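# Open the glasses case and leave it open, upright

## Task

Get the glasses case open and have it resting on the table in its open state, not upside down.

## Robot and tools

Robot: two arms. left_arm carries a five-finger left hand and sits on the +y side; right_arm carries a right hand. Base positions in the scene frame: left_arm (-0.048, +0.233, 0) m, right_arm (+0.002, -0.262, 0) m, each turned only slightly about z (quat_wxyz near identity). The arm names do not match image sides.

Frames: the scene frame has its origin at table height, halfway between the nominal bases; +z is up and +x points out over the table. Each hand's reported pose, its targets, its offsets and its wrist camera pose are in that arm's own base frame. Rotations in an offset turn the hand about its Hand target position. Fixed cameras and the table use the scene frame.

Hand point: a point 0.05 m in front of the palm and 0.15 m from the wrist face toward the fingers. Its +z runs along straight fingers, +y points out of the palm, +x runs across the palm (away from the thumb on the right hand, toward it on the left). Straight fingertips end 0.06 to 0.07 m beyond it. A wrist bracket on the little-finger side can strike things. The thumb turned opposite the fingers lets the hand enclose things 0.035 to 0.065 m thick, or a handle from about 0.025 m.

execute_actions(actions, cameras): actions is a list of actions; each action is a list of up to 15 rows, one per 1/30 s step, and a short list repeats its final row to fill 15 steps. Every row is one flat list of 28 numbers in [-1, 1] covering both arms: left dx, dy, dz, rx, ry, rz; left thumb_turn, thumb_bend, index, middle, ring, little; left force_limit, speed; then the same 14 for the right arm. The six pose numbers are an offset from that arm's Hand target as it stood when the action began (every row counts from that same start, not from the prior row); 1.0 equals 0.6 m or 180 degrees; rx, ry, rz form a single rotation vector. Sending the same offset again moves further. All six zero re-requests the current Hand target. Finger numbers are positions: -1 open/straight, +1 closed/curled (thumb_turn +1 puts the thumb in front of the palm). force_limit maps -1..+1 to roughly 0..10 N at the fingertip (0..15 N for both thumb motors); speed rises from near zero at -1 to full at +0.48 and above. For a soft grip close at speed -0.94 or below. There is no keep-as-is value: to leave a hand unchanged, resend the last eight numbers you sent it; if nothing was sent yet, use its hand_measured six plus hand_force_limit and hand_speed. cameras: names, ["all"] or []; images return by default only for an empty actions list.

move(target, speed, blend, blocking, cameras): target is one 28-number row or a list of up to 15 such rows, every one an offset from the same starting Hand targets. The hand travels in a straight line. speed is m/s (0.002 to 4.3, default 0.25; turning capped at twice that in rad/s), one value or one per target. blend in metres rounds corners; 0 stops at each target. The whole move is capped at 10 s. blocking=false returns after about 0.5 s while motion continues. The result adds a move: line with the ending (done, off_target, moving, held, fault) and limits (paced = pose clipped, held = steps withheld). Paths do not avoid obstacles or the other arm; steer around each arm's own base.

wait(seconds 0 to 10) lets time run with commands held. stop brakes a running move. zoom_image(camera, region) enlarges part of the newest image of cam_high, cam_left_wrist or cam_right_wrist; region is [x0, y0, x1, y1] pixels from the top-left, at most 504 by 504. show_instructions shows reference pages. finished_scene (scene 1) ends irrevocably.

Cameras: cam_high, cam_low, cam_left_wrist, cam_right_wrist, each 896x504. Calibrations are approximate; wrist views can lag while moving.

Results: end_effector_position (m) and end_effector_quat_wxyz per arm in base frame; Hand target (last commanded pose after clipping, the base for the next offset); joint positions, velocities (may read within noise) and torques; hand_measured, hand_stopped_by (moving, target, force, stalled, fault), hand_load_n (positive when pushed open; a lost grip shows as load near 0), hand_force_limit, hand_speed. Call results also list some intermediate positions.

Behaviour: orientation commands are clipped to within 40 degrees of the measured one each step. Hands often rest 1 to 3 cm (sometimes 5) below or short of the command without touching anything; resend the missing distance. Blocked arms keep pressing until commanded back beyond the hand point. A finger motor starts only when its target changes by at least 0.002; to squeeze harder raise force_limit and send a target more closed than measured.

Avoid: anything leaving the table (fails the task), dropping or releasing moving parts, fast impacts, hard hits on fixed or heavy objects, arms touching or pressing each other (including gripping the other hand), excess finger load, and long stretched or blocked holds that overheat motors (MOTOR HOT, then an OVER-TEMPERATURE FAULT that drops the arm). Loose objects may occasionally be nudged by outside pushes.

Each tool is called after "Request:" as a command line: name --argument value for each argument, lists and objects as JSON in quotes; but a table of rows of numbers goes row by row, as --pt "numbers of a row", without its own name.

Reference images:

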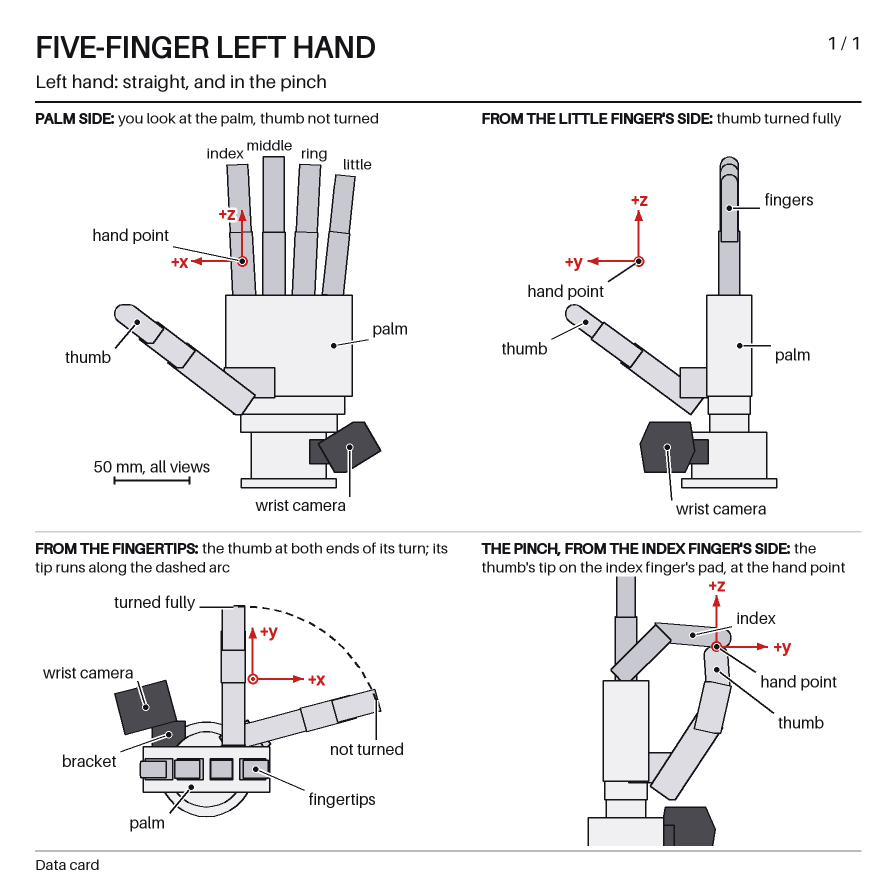

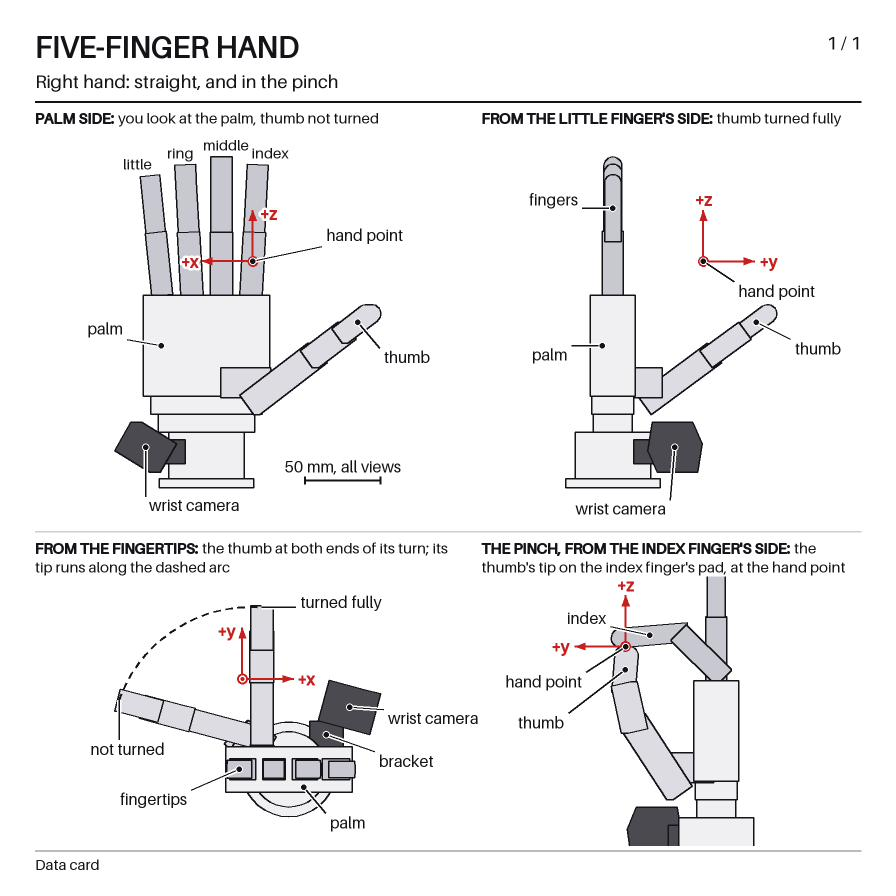

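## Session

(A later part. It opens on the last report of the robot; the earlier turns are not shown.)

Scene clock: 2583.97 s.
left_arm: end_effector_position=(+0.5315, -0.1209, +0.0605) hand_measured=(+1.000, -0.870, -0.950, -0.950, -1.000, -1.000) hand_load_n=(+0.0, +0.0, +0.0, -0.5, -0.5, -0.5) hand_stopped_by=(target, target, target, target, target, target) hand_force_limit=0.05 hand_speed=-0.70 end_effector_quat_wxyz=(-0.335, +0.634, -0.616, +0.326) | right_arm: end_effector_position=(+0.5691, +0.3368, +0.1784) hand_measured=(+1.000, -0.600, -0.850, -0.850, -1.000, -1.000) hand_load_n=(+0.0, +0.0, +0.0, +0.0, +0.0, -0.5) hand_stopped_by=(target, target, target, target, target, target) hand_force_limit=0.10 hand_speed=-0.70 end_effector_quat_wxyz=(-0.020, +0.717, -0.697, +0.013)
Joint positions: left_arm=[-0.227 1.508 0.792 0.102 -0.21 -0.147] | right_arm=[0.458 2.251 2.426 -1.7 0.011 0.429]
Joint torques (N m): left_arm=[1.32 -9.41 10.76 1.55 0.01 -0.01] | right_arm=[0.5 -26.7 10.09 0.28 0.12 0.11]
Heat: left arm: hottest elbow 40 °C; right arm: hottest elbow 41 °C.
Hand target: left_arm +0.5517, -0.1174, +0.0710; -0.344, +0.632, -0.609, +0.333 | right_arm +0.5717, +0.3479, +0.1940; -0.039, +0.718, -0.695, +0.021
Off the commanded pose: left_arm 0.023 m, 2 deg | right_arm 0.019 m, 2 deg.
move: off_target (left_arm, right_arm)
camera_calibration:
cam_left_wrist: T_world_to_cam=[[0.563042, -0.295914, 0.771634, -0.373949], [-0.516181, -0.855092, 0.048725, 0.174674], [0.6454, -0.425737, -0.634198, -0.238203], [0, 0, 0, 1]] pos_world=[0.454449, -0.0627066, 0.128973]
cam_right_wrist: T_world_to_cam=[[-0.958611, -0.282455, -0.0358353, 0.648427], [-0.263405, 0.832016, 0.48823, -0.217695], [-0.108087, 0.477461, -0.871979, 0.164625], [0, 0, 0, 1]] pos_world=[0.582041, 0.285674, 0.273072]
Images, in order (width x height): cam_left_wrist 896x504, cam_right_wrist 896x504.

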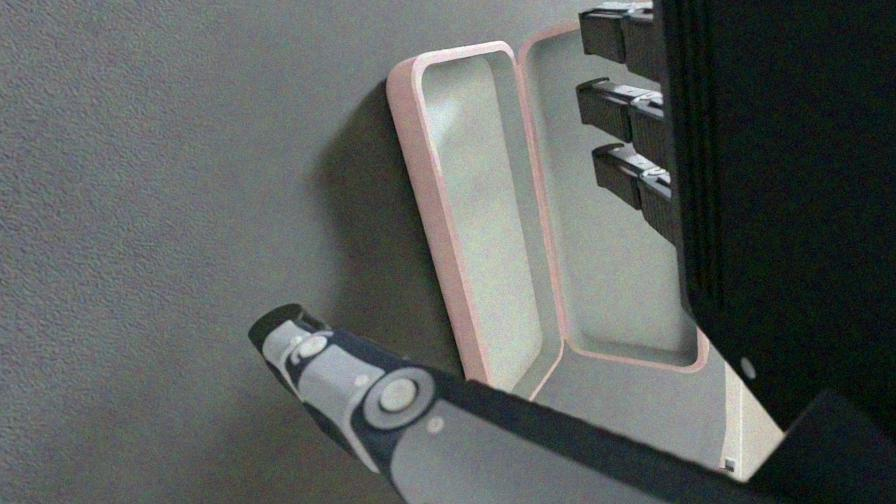

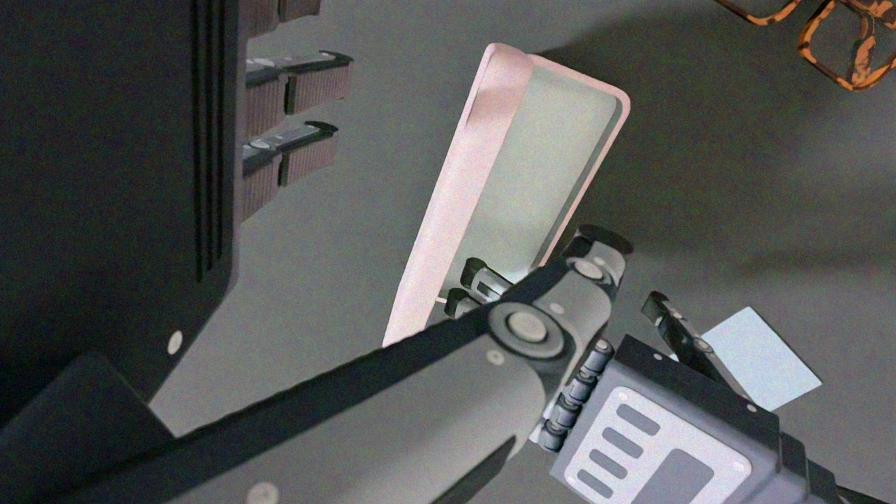

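Request:
move --target '[0.035,0,0.0,0,0,0,1,-0.87,-0.95,-0.95,-1,-1,0.05,-0.7,0,0,0,0,0,0,1,-0.6,-0.85,-0.85,-1,-1,0.1,-0.7]' --speed 0.04 --cameras '["cam_left_wrist", "cam_right_wrist"]'

Scene clock: 2588.10 s.
left_arm: end_effector_position=(+0.5537, -0.1221, +0.0621) hand_measured=(+1.000, -0.870, -0.950, -0.950, -1.000, -1.000) hand_load_n=(+0.0, +0.0, -0.5, +0.0, -0.5, +0.0) hand_stopped_by=(target, target, target, target, target, target) hand_force_limit=0.05 hand_speed=-0.70 end_effector_quat_wxyz=(-0.337, +0.633, -0.615, +0.329) | right_arm: end_effector_position=(+0.5691, +0.3368, +0.1784) hand_measured=(+1.000, -0.600, -0.850, -0.850, -1.000, -1.000) hand_load_n=(+0.0, +0.0, +0.0, +0.0, +0.0, +0.0) hand_stopped_by=(target, target, target, target, target, target) hand_force_limit=0.10 hand_speed=-0.70 end_effector_quat_wxyz=(-0.020, +0.717, -0.697, +0.013)
Joint positions: left_arm=[-0.217 1.555 0.849 0.102 -0.201 -0.141] | right_arm=[0.458 2.251 2.426 -1.7 0.011 0.429]
Joint torques (N m): left_arm=[1.44 -10.17 10.84 1.21 0.01 -0.02] | right_arm=[1.03 -26.81 10.14 0.03 0.11 0.13]
Heat: left arm: hottest elbow 40 °C; right arm: hottest elbow 41 °C.
Hand target: left_arm +0.5728, -0.1173, +0.0711; -0.344, +0.632, -0.609, +0.333 | right_arm +0.5717, +0.3479, +0.1940; -0.039, +0.718, -0.695, +0.021
Off the commanded pose: left_arm 0.022 m, 1 deg | right_arm 0.019 m, 2 deg.
move: off_target (left_arm, right_arm)
camera_calibration:
cam_left_wrist: T_world_to_cam=[[0.557029, -0.295062, 0.776309, -0.384819], [-0.517397, -0.854483, 0.0464759, 0.185944], [0.64963, -0.427549, -0.628636, -0.255049], [0, 0, 0, 1]] pos_world=[0.47625, -0.0637057, 0.129764]
cam_right_wrist: T_world_to_cam=[[-0.958611, -0.282455, -0.0358353, 0.648427], [-0.263405, 0.832016, 0.48823, -0.217695], [-0.108087, 0.477461, -0.871979, 0.164625], [0, 0, 0, 1]] pos_world=[0.582041, 0.285674, 0.273072]
Images, in order (width x height): cam_left_wrist 896x504, cam_right_wrist 896x504.

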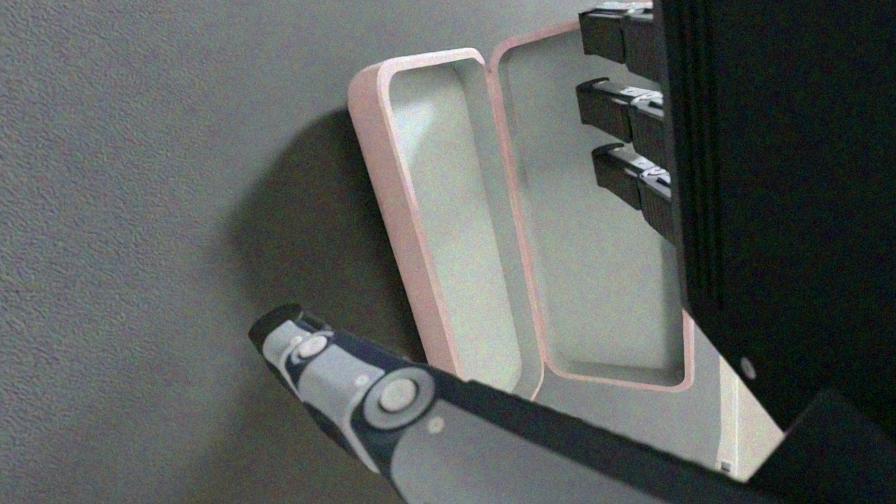

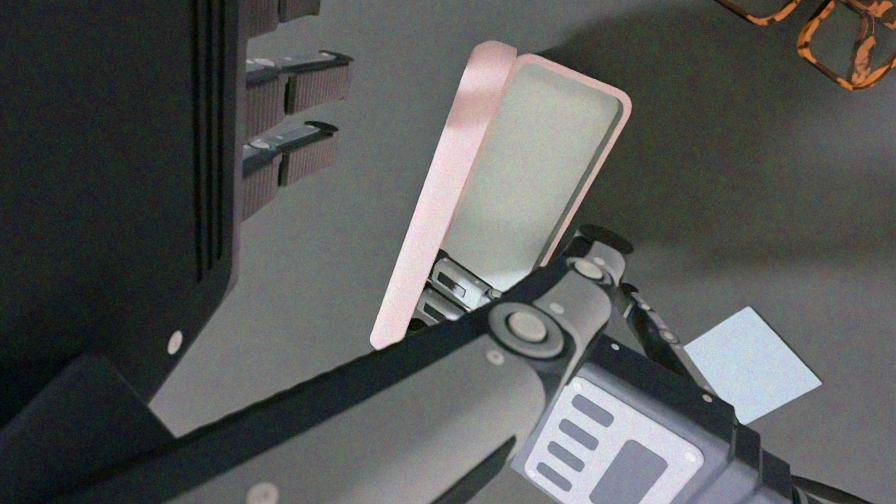

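Request:
move --target '[0.035,0,0.0,0,0,0,1,-0.87,-0.95,-0.95,-1,-1,0.05,-0.7,0,0,0,0,0,0,1,-0.6,-0.85,-0.85,-1,-1,0.1,-0.7]' --speed 0.04 --cameras '["cam_left_wrist", "cam_right_wrist"]'

Scene clock: 2591.70 s.
left_arm: end_effector_position=(+0.5759, -0.1228, +0.0638) hand_measured=(+1.000, -0.870, -0.950, -0.950, -1.000, -1.000) hand_load_n=(+0.0, +0.0, +0.0, +0.0, +0.0, +0.0) hand_stopped_by=(target, target, target, target, target, target) hand_force_limit=0.05 hand_speed=-0.70 end_effector_quat_wxyz=(-0.338, +0.632, -0.613, +0.331) | right_arm: end_effector_position=(+0.5691, +0.3368, +0.1784) hand_measured=(+1.000, -0.600, -0.850, -0.850, -1.000, -1.000) hand_load_n=(+0.0, +0.0, +0.0, +0.0, +0.0, +0.0) hand_stopped_by=(target, target, target, target, target, target) hand_force_limit=0.10 hand_speed=-0.70 end_effector_quat_wxyz=(-0.020, +0.717, -0.697, +0.013)
Joint positions: left_arm=[-0.208 1.601 0.908 0.096 -0.194 -0.136] | right_arm=[0.458 2.251 2.426 -1.7 0.011 0.429]
Joint torques (N m): left_arm=[1.38 -10.93 10.92 1.06 0.01 0.01] | right_arm=[0.44 -27.28 10.06 0.13 0.15 0.07]
Heat: left arm: hottest elbow 40 °C; right arm: hottest elbow 41 °C.
Hand target: left_arm +0.5937, -0.1174, +0.0711; -0.344, +0.632, -0.609, +0.333 | right_arm +0.5717, +0.3479, +0.1940; -0.039, +0.718, -0.695, +0.021
Off the commanded pose: left_arm 0.020 m, 1 deg | right_arm 0.019 m, 2 deg.
move: off_target (left_arm, right_arm)
camera_calibration:
cam_left_wrist: T_world_to_cam=[[0.552644, -0.293761, 0.779929, -0.396272], [-0.517547, -0.854477, 0.0448851, 0.196939], [0.653246, -0.428455, -0.624257, -0.271151], [0, 0, 0, 1]] pos_world=[0.498051, -0.064306, 0.130956]
cam_right_wrist: T_world_to_cam=[[-0.958611, -0.282455, -0.0358353, 0.648427], [-0.263405, 0.832016, 0.48823, -0.217695], [-0.108087, 0.477461, -0.871979, 0.164625], [0, 0, 0, 1]] pos_world=[0.582041, 0.285674, 0.273072]
Images, in order (width x height): cam_left_wrist 896x504, cam_right_wrist 896x504.

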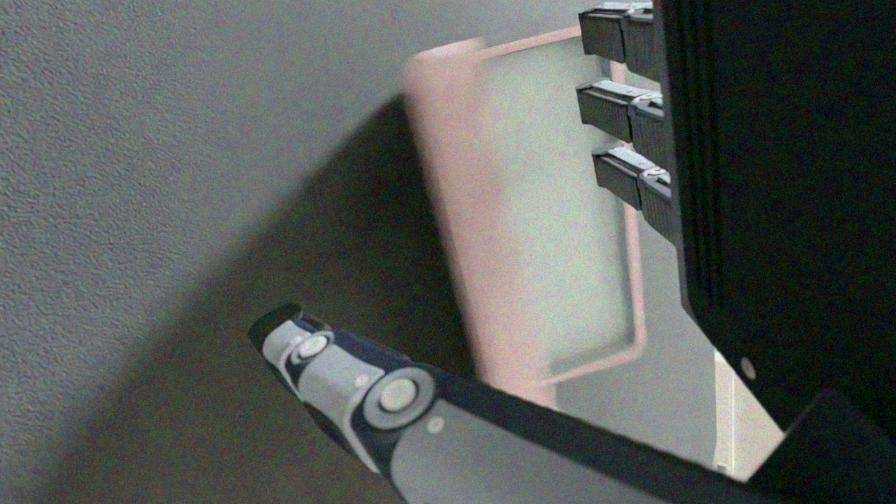

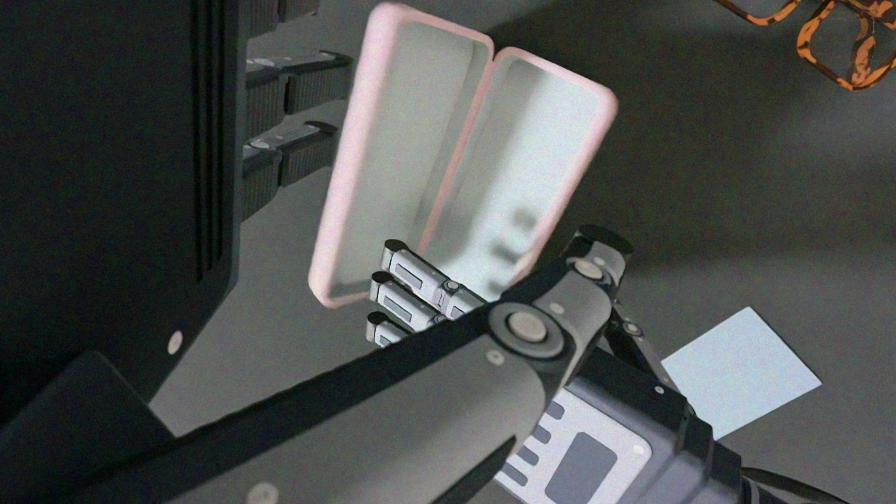

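Request:
wait --seconds 0.5 --cameras '["all"]'

Scene clock: 2594.33 s.
left_arm: end_effector_position=(+0.5761, -0.1228, +0.0639) hand_measured=(+1.000, -0.870, -0.950, -0.950, -1.000, -1.000) hand_load_n=(+0.0, +0.0, +0.0, +0.5, +0.0, +0.0) hand_stopped_by=(target, target, target, target, target, target) hand_force_limit=0.05 hand_speed=-0.70 end_effector_quat_wxyz=(-0.338, +0.632, -0.613, +0.332) | right_arm: end_effector_position=(+0.5691, +0.3368, +0.1784) hand_measured=(+1.000, -0.600, -0.850, -0.850, -1.000, -1.000) hand_load_n=(+0.0, +0.0, +0.0, +0.0, -0.5, +0.0) hand_stopped_by=(target, target, target, target, target, target) hand_force_limit=0.10 hand_speed=-0.70 end_effector_quat_wxyz=(-0.020, +0.717, -0.697, +0.013)
Joint positions: left_arm=[-0.208 1.601 0.908 0.096 -0.194 -0.136] | right_arm=[0.458 2.251 2.426 -1.7 0.011 0.429]
Joint torques (N m): left_arm=[1.32 -10.93 10.88 1.03 0.02 -0.02] | right_arm=[0.44 -26.4 10.19 0.09 0.13 0.1]
Heat: left arm: hottest elbow 40 °C; right arm: hottest elbow 41 °C.
Hand target: left_arm +0.5937, -0.1174, +0.0711; -0.344, +0.632, -0.609, +0.333 | right_arm +0.5717, +0.3479, +0.1940; -0.039, +0.718, -0.695, +0.021
Off the commanded pose: left_arm 0.020 m, 1 deg | right_arm 0.019 m, 2 deg.
wait: 0.50 s; at rest from the start
camera_calibration:
cam_left_wrist: T_world_to_cam=[[0.552273, -0.294058, 0.78008, -0.396392], [-0.517768, -0.854363, 0.0445042, 0.197201], [0.653384, -0.428479, -0.624095, -0.271249], [0, 0, 0, 1]] pos_world=[0.498251, -0.0643057, 0.131156]
cam_right_wrist: T_world_to_cam=[[-0.958611, -0.282455, -0.0358353, 0.648427], [-0.263405, 0.832016, 0.48823, -0.217695], [-0.108087, 0.477461, -0.871979, 0.164625], [0, 0, 0, 1]] pos_world=[0.582041, 0.285674, 0.273072]

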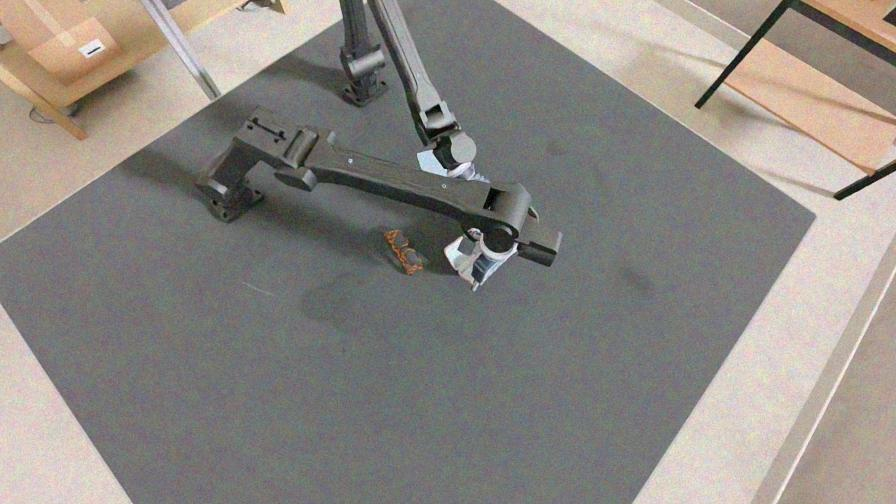

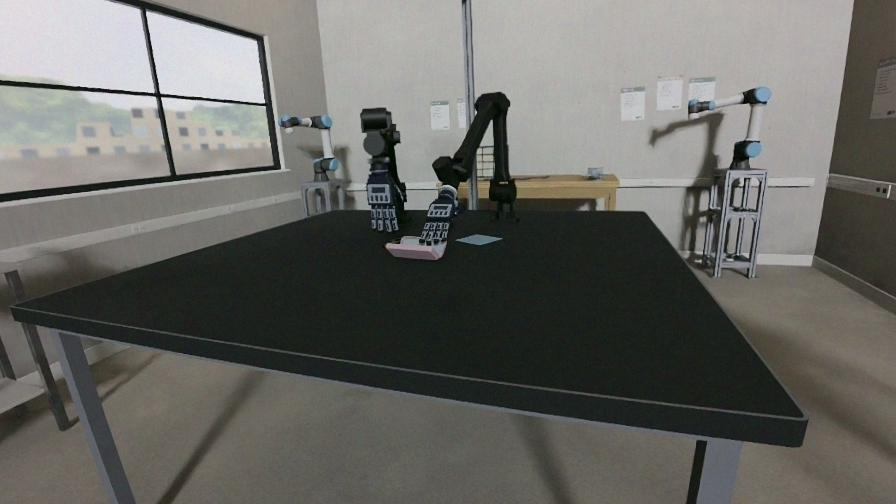

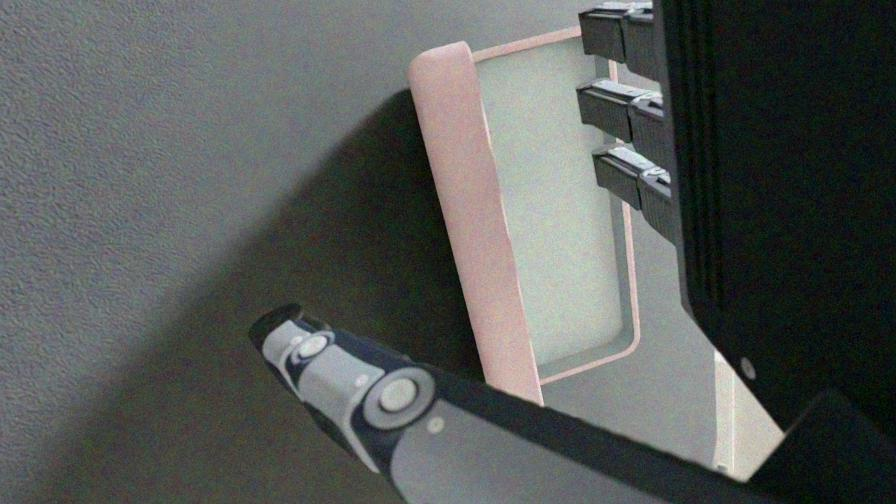

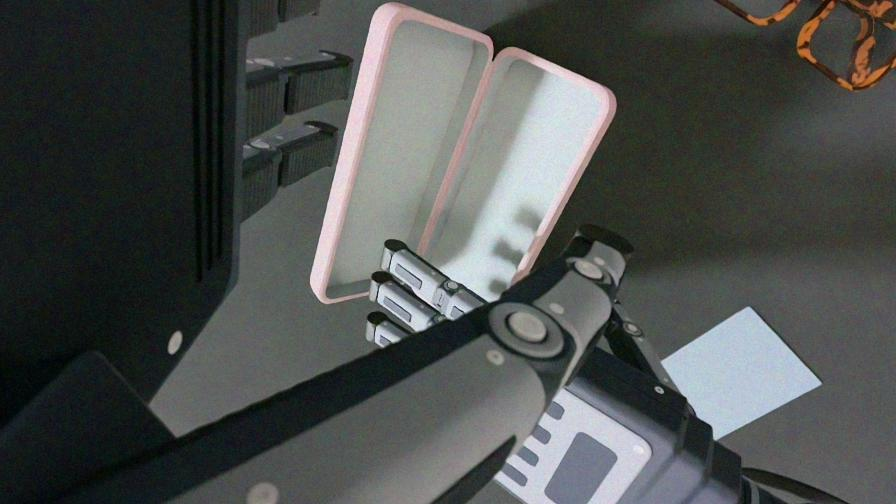

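Request:
zoom_image --camera "cam_low" --region '[340, 190, 520, 290]'

Request:
zoom_image --camera "cam_high" --region '[400, 200, 540, 310]'

Scaled by 2.800.

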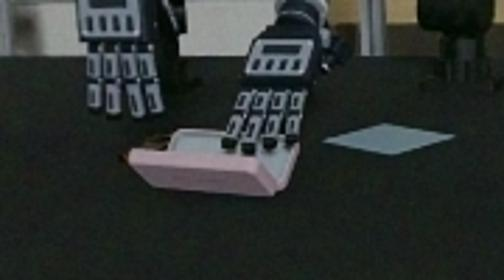

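Scaled by 3.600.

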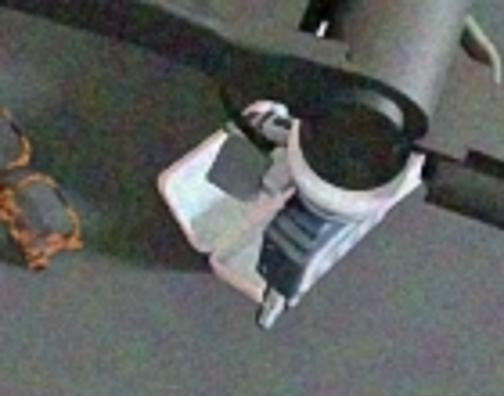

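Request:
move --pt "-0.07 0 0.09 0 0 0 1 -0.87 -0.95 -0.95 -1 -1 0.05 -0.7 0 0 0 0 0 0 1 -0.6 -0.85 -0.85 -1 -1 0.1 -0.7" --pt "-0.14 0 0.11 0 0.15 0 1 -0.87 -0.95 -0.95 -1 -1 0.05 -0.7 0 0 0 0 0 0 1 -0.6 -0.85 -0.85 -1 -1 0.1 -0.7" --speed '[0.1,0.15]' --blend '[0.01,0]' --cameras '["all"]'

Scene clock: 2644.87 s.
left_arm: end_effector_position=(+0.4915, -0.1205, +0.1259) hand_measured=(+1.000, -0.870, -0.950, -0.950, -1.000, -1.000) hand_load_n=(+0.0, +0.0, +0.0, +0.0, +0.0, +0.0) hand_stopped_by=(target, target, target, target, target, target) hand_force_limit=0.05 hand_speed=-0.70 end_effector_quat_wxyz=(-0.188, +0.686, -0.683, +0.169) | right_arm: end_effector_position=(+0.5691, +0.3368, +0.1784) hand_measured=(+1.000, -0.600, -0.850, -0.850, -1.000, -1.000) hand_load_n=(+0.0, +0.0, +0.0, +0.0, +0.0, +0.0) hand_stopped_by=(target, target, target, target, target, target) hand_force_limit=0.10 hand_speed=-0.70 end_effector_quat_wxyz=(-0.020, +0.717, -0.697, +0.013)
Joint positions: left_arm=[-0.208 1.498 1.172 -0.749 -0.128 -0.18] | right_arm=[0.458 2.251 2.426 -1.7 0.011 0.429]
Joint torques (N m): left_arm=[1.44 -10.52 12.16 0.39 0.01 -0.19] | right_arm=[-0.03 -26.4 10.07 0.08 0.19 0.13]
Heat: left arm: hottest elbow 45 °C; right arm: hottest elbow 41 °C.
Hand target: left_arm +0.5097, -0.1173, +0.1370; -0.192, +0.692, -0.673, +0.176 | right_arm +0.5717, +0.3479, +0.1940; -0.039, +0.718, -0.695, +0.021
Off the commanded pose: left_arm 0.022 m, 2 deg | right_arm 0.019 m, 2 deg.
move: off_target (left_arm, right_arm)
camera_calibration:
cam_left_wrist: T_world_to_cam=[[0.843952, -0.315056, 0.434149, -0.499705], [-0.453266, -0.851672, 0.263068, 0.0937502], [0.286871, -0.418802, -0.861574, 0.0348506], [0, 0, 0, 1]] pos_world=[0.454223, -0.062995, 0.22231]
cam_right_wrist: T_world_to_cam=[[-0.958611, -0.282455, -0.0358353, 0.648427], [-0.263405, 0.832016, 0.48823, -0.217695], [-0.108087, 0.477461, -0.871979, 0.164625], [0, 0, 0, 1]] pos_world=[0.582041, 0.285674, 0.273072]

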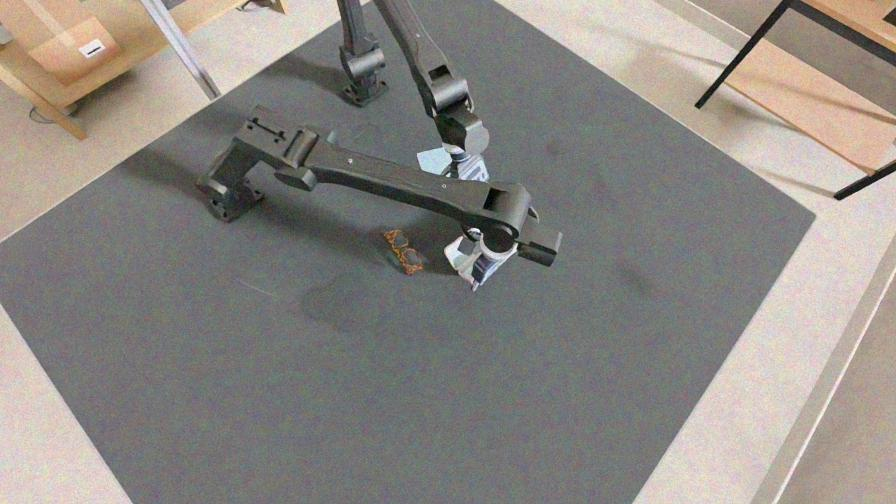

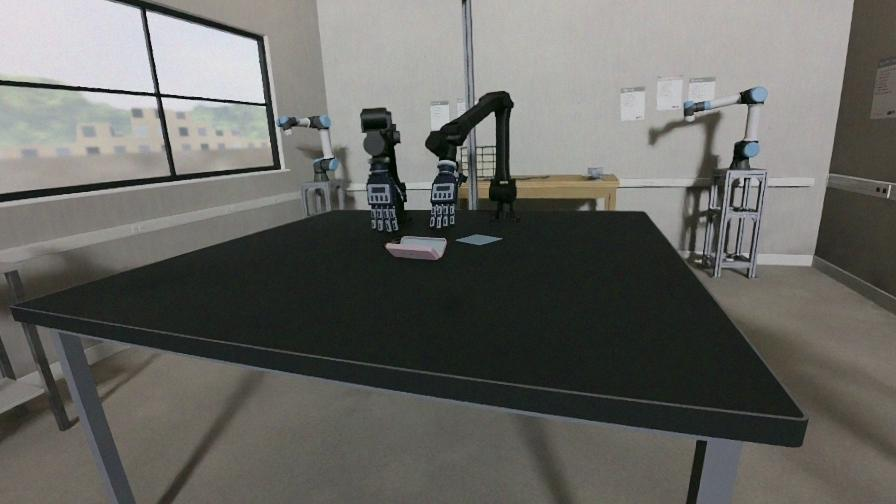

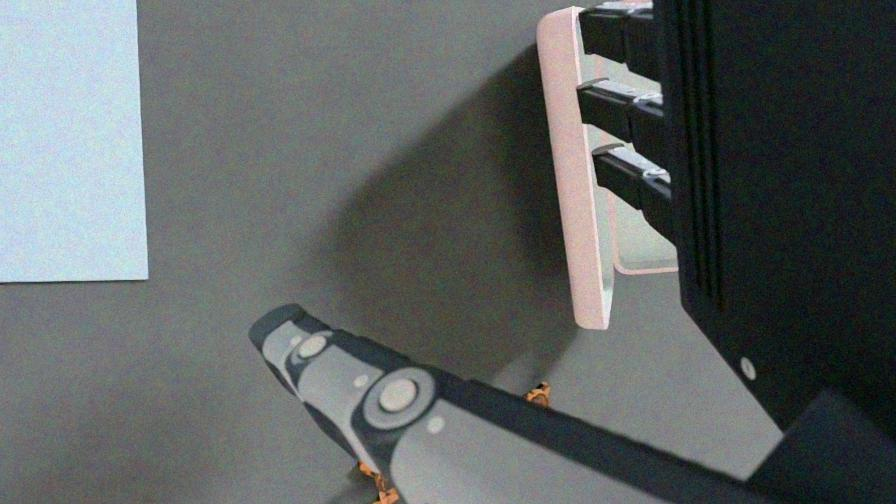

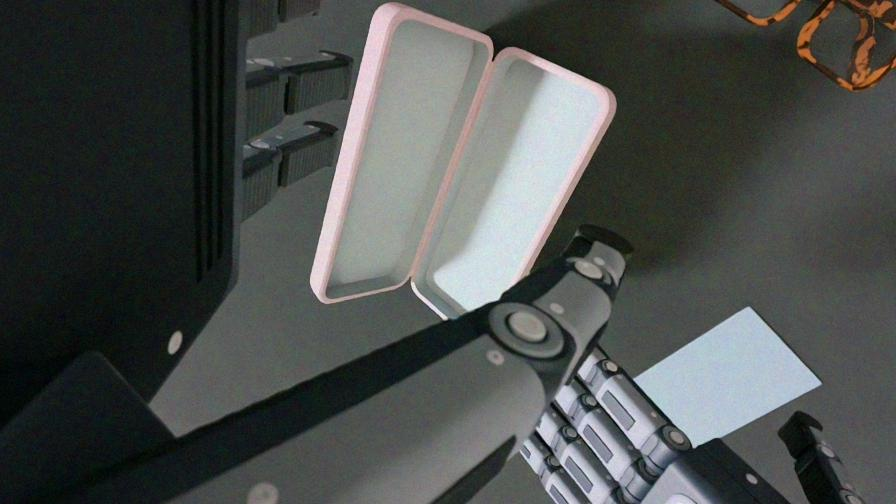

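Request:
zoom_image --camera "cam_low" --region '[360, 215, 480, 275]'

Request:
zoom_image --camera "cam_right_wrist" --region '[290, 0, 640, 330]'

Request:
zoom_image --camera "cam_left_wrist" --region '[480, 0, 700, 350]'

Scaled by 4.200.

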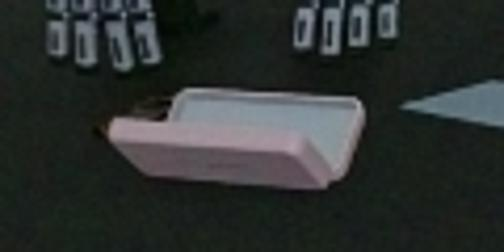

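Scaled by 1.440.

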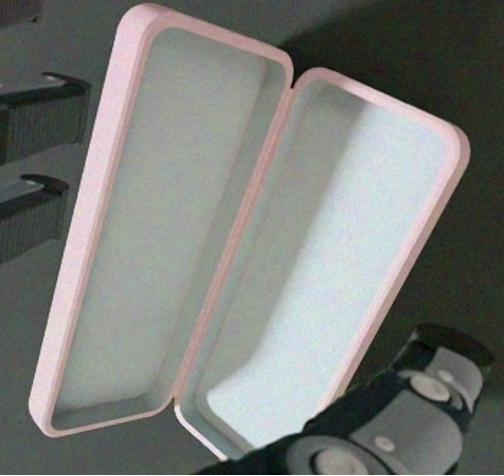

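Scaled by 1.440.

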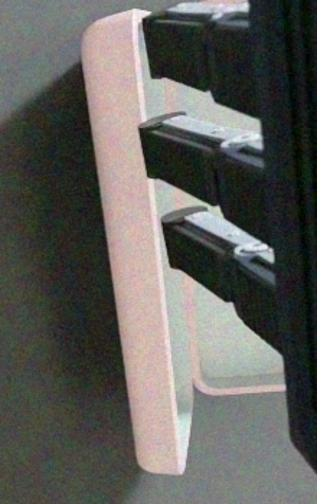

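Request:
move --pt "0 -0.015 0.04 0 0 0 1 -0.87 -0.95 -0.95 0.3 0.3 0.05 -0.4 0 0 0.08 0 0 0 1 -0.6 -0.85 -0.85 -1 -1 0.1 -0.7" --pt "0.043 -0.033 0.04 0 0 0 1 -0.87 -0.95 -0.95 0.3 0.3 0.05 -0.4 -0.12 -0.25 0.08 0 -0.1 0 1 -0.6 -0.85 -0.85 -1 -1 0.1 -0.7" --speed '[0.1,0.15]' --cameras '["cam_left_wrist","cam_right_wrist","cam_low"]'

Scene clock: 2685.80 s.
left_arm: end_effector_position=(+0.5214, -0.1262, +0.1508) hand_measured=(+1.000, -0.870, -0.950, -0.950, +0.300, +0.300) hand_load_n=(+0.0, +0.0, +0.0, +0.0, +0.0, +0.0) hand_stopped_by=(target, target, target, target, target, target) hand_force_limit=0.05 hand_speed=-0.40 end_effector_quat_wxyz=(-0.189, +0.695, -0.673, +0.167) | right_arm: end_effector_position=(+0.4965, +0.2033, +0.2389) hand_measured=(+1.000, -0.600, -0.850, -0.850, -1.000, -1.000) hand_load_n=(+0.0, +0.0, +0.0, +0.5, +0.0, +0.0) hand_stopped_by=(target, target, target, target, target, target) hand_force_limit=0.10 hand_speed=-0.70 end_effector_quat_wxyz=(-0.141, +0.708, -0.681, +0.128)
Joint positions: left_arm=[-0.208 1.555 1.304 -0.827 -0.137 -0.205] | right_arm=[0.34 1.602 1.611 -1.21 0.101 0.282]
Joint torques (N m): left_arm=[-1.14 -11.58 12.52 0.34 -0.18 -0.17] | right_arm=[-1.03 -17.2 7.58 0.88 0.05 -0.03]
Heat: left arm: hottest elbow 47 °C; right arm: hottest shoulder 41 °C.
Hand target: left_arm +0.5356, -0.1371, +0.1613; -0.192, +0.692, -0.673, +0.176 | right_arm +0.4997, +0.1979, +0.2420; -0.147, +0.706, -0.680, +0.133
Off the commanded pose: left_arm 0.021 m, 1 deg | right_arm 0.007 m, 1 deg.
move: off_target (left_arm)
camera_calibration:
cam_left_wrist: T_world_to_cam=[[0.852032, -0.290267, 0.435645, -0.538826], [-0.430027, -0.86266, 0.266259, 0.0818613], [0.298528, -0.4142, -0.859837, 0.0395032], [0, 0, 0, 1]] pos_world=[0.482507, -0.069423, 0.246907]
cam_right_wrist: T_world_to_cam=[[-0.890339, -0.287768, -0.352826, 0.586244], [-0.418064, 0.823639, 0.383197, -0.0516216], [0.18033, 0.488679, -0.853624, 0.123382], [0, 0, 0, 1]] pos_world=[0.478125, 0.150925, 0.331945]
Images, in order (width x height): cam_low 896x504, cam_left_wrist 896x504, cam_right_wrist 896x504.

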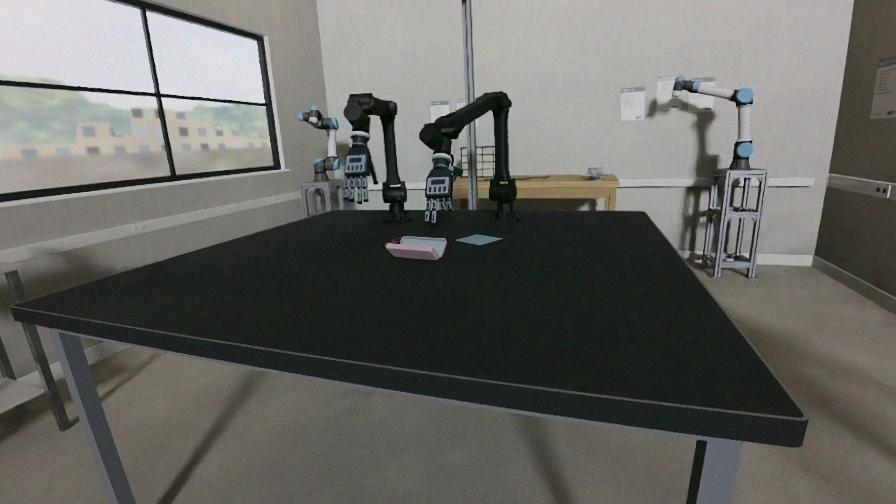

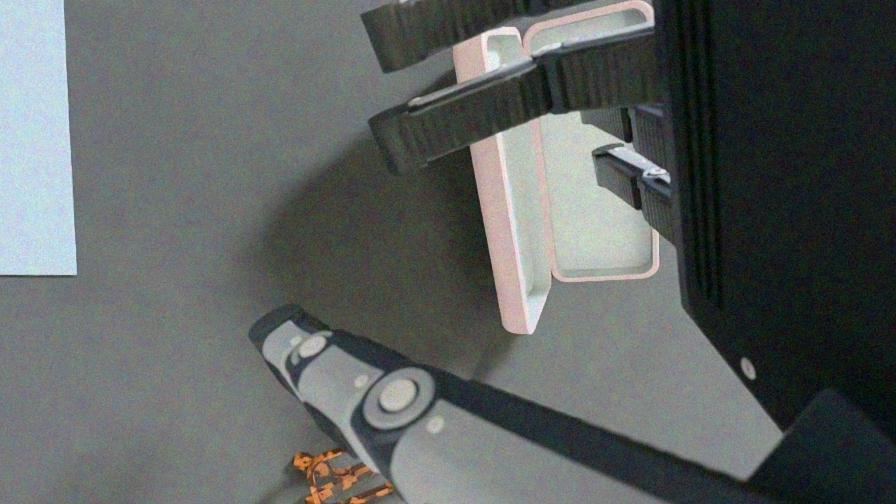

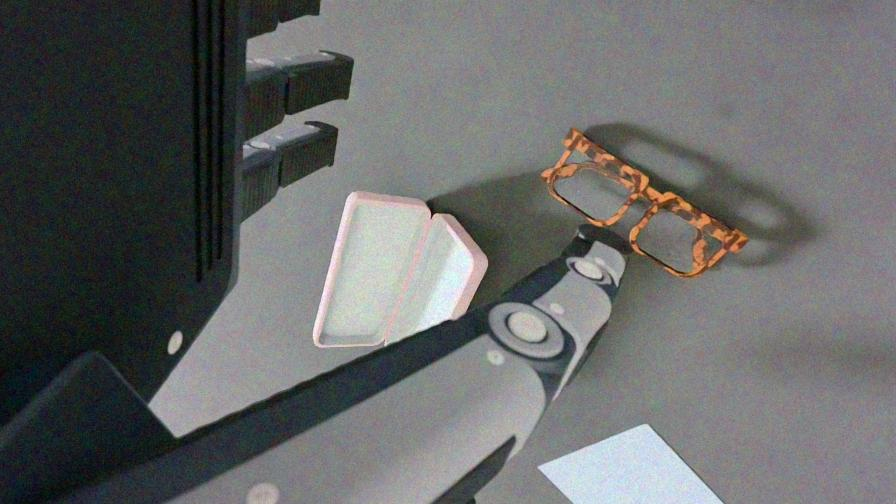

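Request:
move --pt "-0.061 0.008 -0.04 0 0 0 1 -0.87 -0.95 -0.95 0.3 0.3 0.05 -0.4 0 0 0 0 0 0 1 -0.6 -0.85 -0.85 -1 -1 0.1 -0.7" --pt "-0.061 0.008 -0.1 0 0 0 1 -0.87 -0.95 -0.95 0.3 0.3 0.05 -0.4 0 0 0 0 0 0 1 -0.6 -0.85 -0.85 -1 -1 0.1 -0.7" --speed '[0.1,0.08]' --cameras '["cam_left_wrist","cam_right_wrist"]'

Scene clock: 2740.67 s.
left_arm: end_effector_position=(+0.5003, -0.1248, +0.1123) hand_measured=(+1.000, -0.870, -0.950, -0.950, +0.300, +0.300) hand_load_n=(+0.0, +0.0, +0.0, +0.0, +0.5, +0.0) hand_stopped_by=(target, target, target, target, target, target) hand_force_limit=0.05 hand_speed=-0.40 end_effector_quat_wxyz=(-0.197, +0.693, -0.669, +0.180) | right_arm: end_effector_position=(+0.4965, +0.2033, +0.2389) hand_measured=(+1.000, -0.600, -0.850, -0.850, -1.000, -1.000) hand_load_n=(+0.0, +0.0, +0.0, +0.0, +0.0, +0.0) hand_stopped_by=(target, target, target, target, target, target) hand_force_limit=0.10 hand_speed=-0.70 end_effector_quat_wxyz=(-0.141, +0.708, -0.680, +0.128)
Joint positions: left_arm=[-0.214 1.515 1.146 -0.678 -0.141 -0.212] | right_arm=[0.34 1.602 1.611 -1.21 0.101 0.282]
Joint torques (N m): left_arm=[-1.14 -10.87 8.12 1.36 -0.18 -0.17] | right_arm=[-1.26 -17.73 7.68 0.98 0.05 -0.05]
Heat: left arm: hottest elbow 44 °C; right arm: hottest elbow 39 °C.
Hand target: left_arm +0.4989, -0.1325, +0.1012; -0.192, +0.692, -0.673, +0.176 | right_arm +0.4997, +0.1980, +0.2420; -0.147, +0.706, -0.680, +0.133
Off the commanded pose: left_arm 0.013 m, 1 deg | right_arm 0.007 m, 1 deg.
move: off_target (left_arm)
camera_calibration:
cam_left_wrist: T_world_to_cam=[[0.838834, -0.286685, 0.462784, -0.499666], [-0.43708, -0.861446, 0.258595, 0.088823], [0.324528, -0.419192, -0.847915, -0.00164818], [0, 0, 0, 1]] pos_world=[0.458494, -0.0674216, 0.206871]
cam_right_wrist: T_world_to_cam=[[-0.890226, -0.288115, -0.352828, 0.586242], [-0.418347, 0.823582, 0.383012, -0.0514157], [0.180231, 0.488572, -0.853706, 0.123473], [0, 0, 0, 1]] pos_world=[0.478125, 0.150925, 0.331945]
Images, in order (width x height): cam_left_wrist 896x504, cam_right_wrist 896x504.

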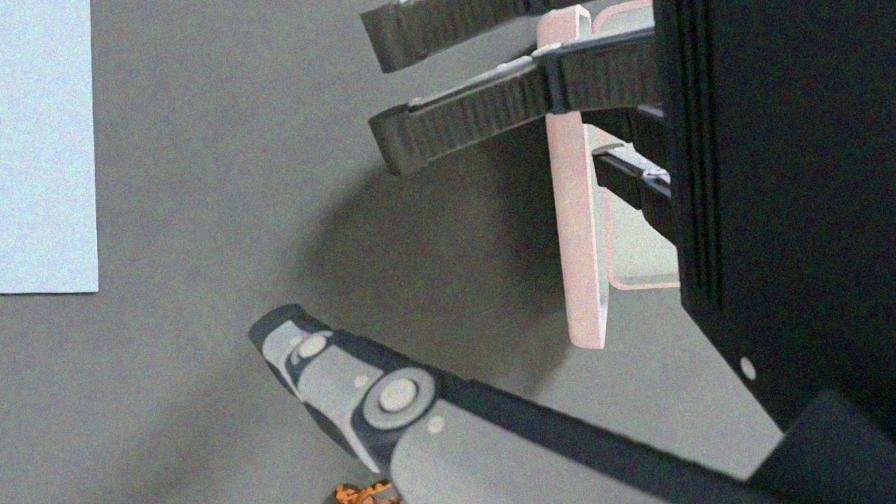

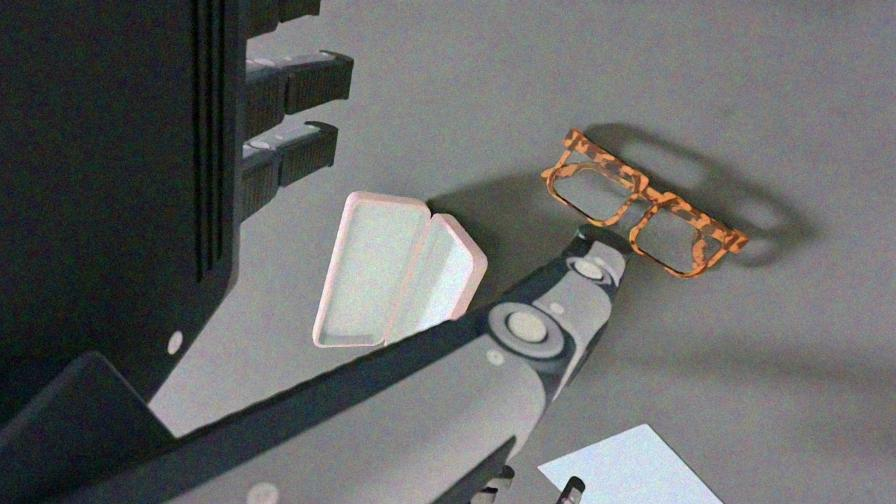

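Request:
move --target '[0.012,0,-0.05,0,0,0,1,-0.87,-0.95,-0.95,0.3,0.3,0.05,-0.4,0,0,0,0,0,0,1,-0.6,-0.85,-0.85,-1,-1,0.1,-0.7]' --speed 0.06 --cameras '["cam_left_wrist","cam_right_wrist"]'

Scene clock: 2745.10 s.
left_arm: end_effector_position=(+0.5074, -0.1263, +0.0807) hand_measured=(+1.000, -0.870, -0.950, -0.950, +0.300, +0.300) hand_load_n=(+0.0, +0.0, +0.0, +0.0, +0.0, +0.0) hand_stopped_by=(target, target, target, target, target, target) hand_force_limit=0.05 hand_speed=-0.40 end_effector_quat_wxyz=(-0.196, +0.694, -0.670, +0.179) | right_arm: end_effector_position=(+0.4965, +0.2033, +0.2389) hand_measured=(+1.000, -0.600, -0.850, -0.850, -1.000, -1.000) hand_load_n=(+0.0, +0.0, +0.0, +0.0, +0.0, +0.0) hand_stopped_by=(target, target, target, target, target, target) hand_force_limit=0.10 hand_speed=-0.70 end_effector_quat_wxyz=(-0.141, +0.708, -0.680, +0.128)
Joint positions: left_arm=[-0.214 1.568 1.118 -0.6 -0.141 -0.212] | right_arm=[0.34 1.602 1.611 -1.21 0.101 0.282]
Joint torques (N m): left_arm=[-0.91 -11.4 7.92 1.24 -0.1 -0.14] | right_arm=[-1.14 -17.73 7.57 0.99 0.06 -0.09]
Heat: left arm: hottest elbow 44 °C; right arm: hottest elbow 39 °C.
Hand target: left_arm +0.5060, -0.1325, +0.0710; -0.192, +0.692, -0.673, +0.176 | right_arm +0.4997, +0.1980, +0.2420; -0.147, +0.706, -0.680, +0.133
Off the commanded pose: left_arm 0.011 m, 1 deg | right_arm 0.007 m, 1 deg.
move: off_target (left_arm)
camera_calibration:
cam_left_wrist: T_world_to_cam=[[0.839895, -0.286887, 0.46073, -0.491866], [-0.436367, -0.861712, 0.258912, 0.0983486], [0.322738, -0.418506, -0.848936, -0.0302505], [0, 0, 0, 1]] pos_world=[0.465795, -0.0690221, 0.175473]
cam_right_wrist: T_world_to_cam=[[-0.890226, -0.288115, -0.352828, 0.586242], [-0.418347, 0.823582, 0.383012, -0.0514157], [0.180231, 0.488572, -0.853706, 0.123473], [0, 0, 0, 1]] pos_world=[0.478125, 0.150925, 0.331945]
Images, in order (width x height): cam_left_wrist 896x504, cam_right_wrist 896x504.

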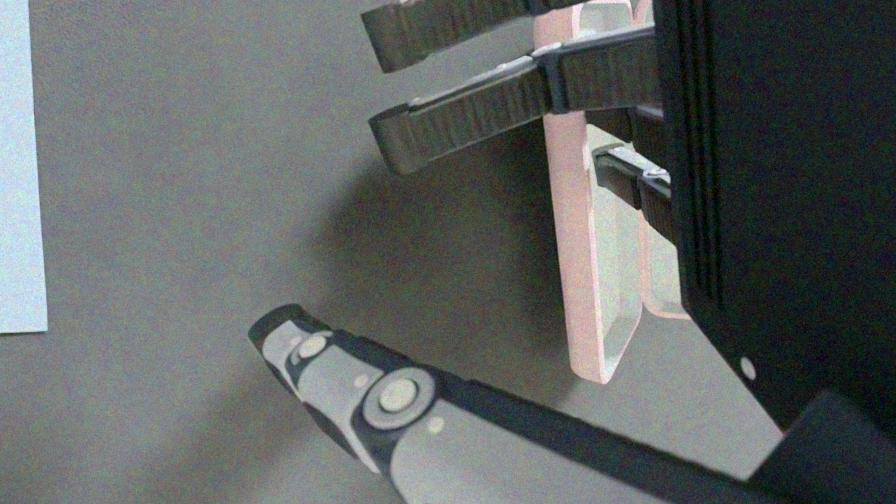

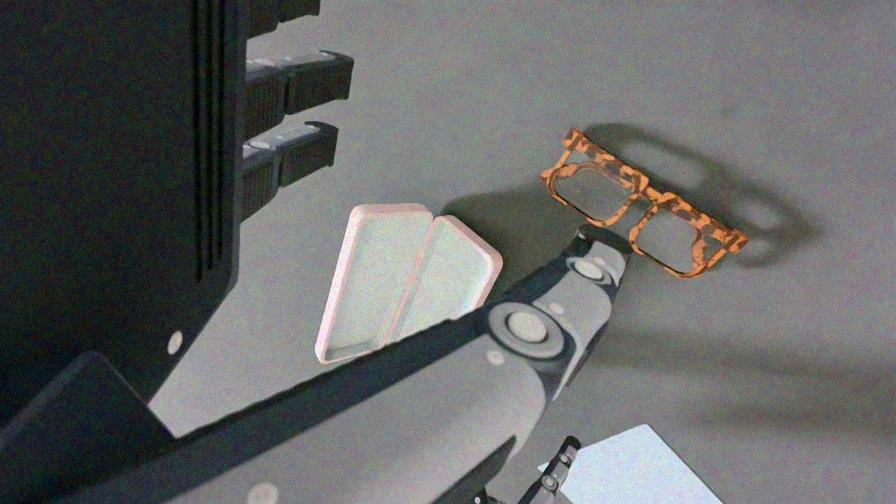

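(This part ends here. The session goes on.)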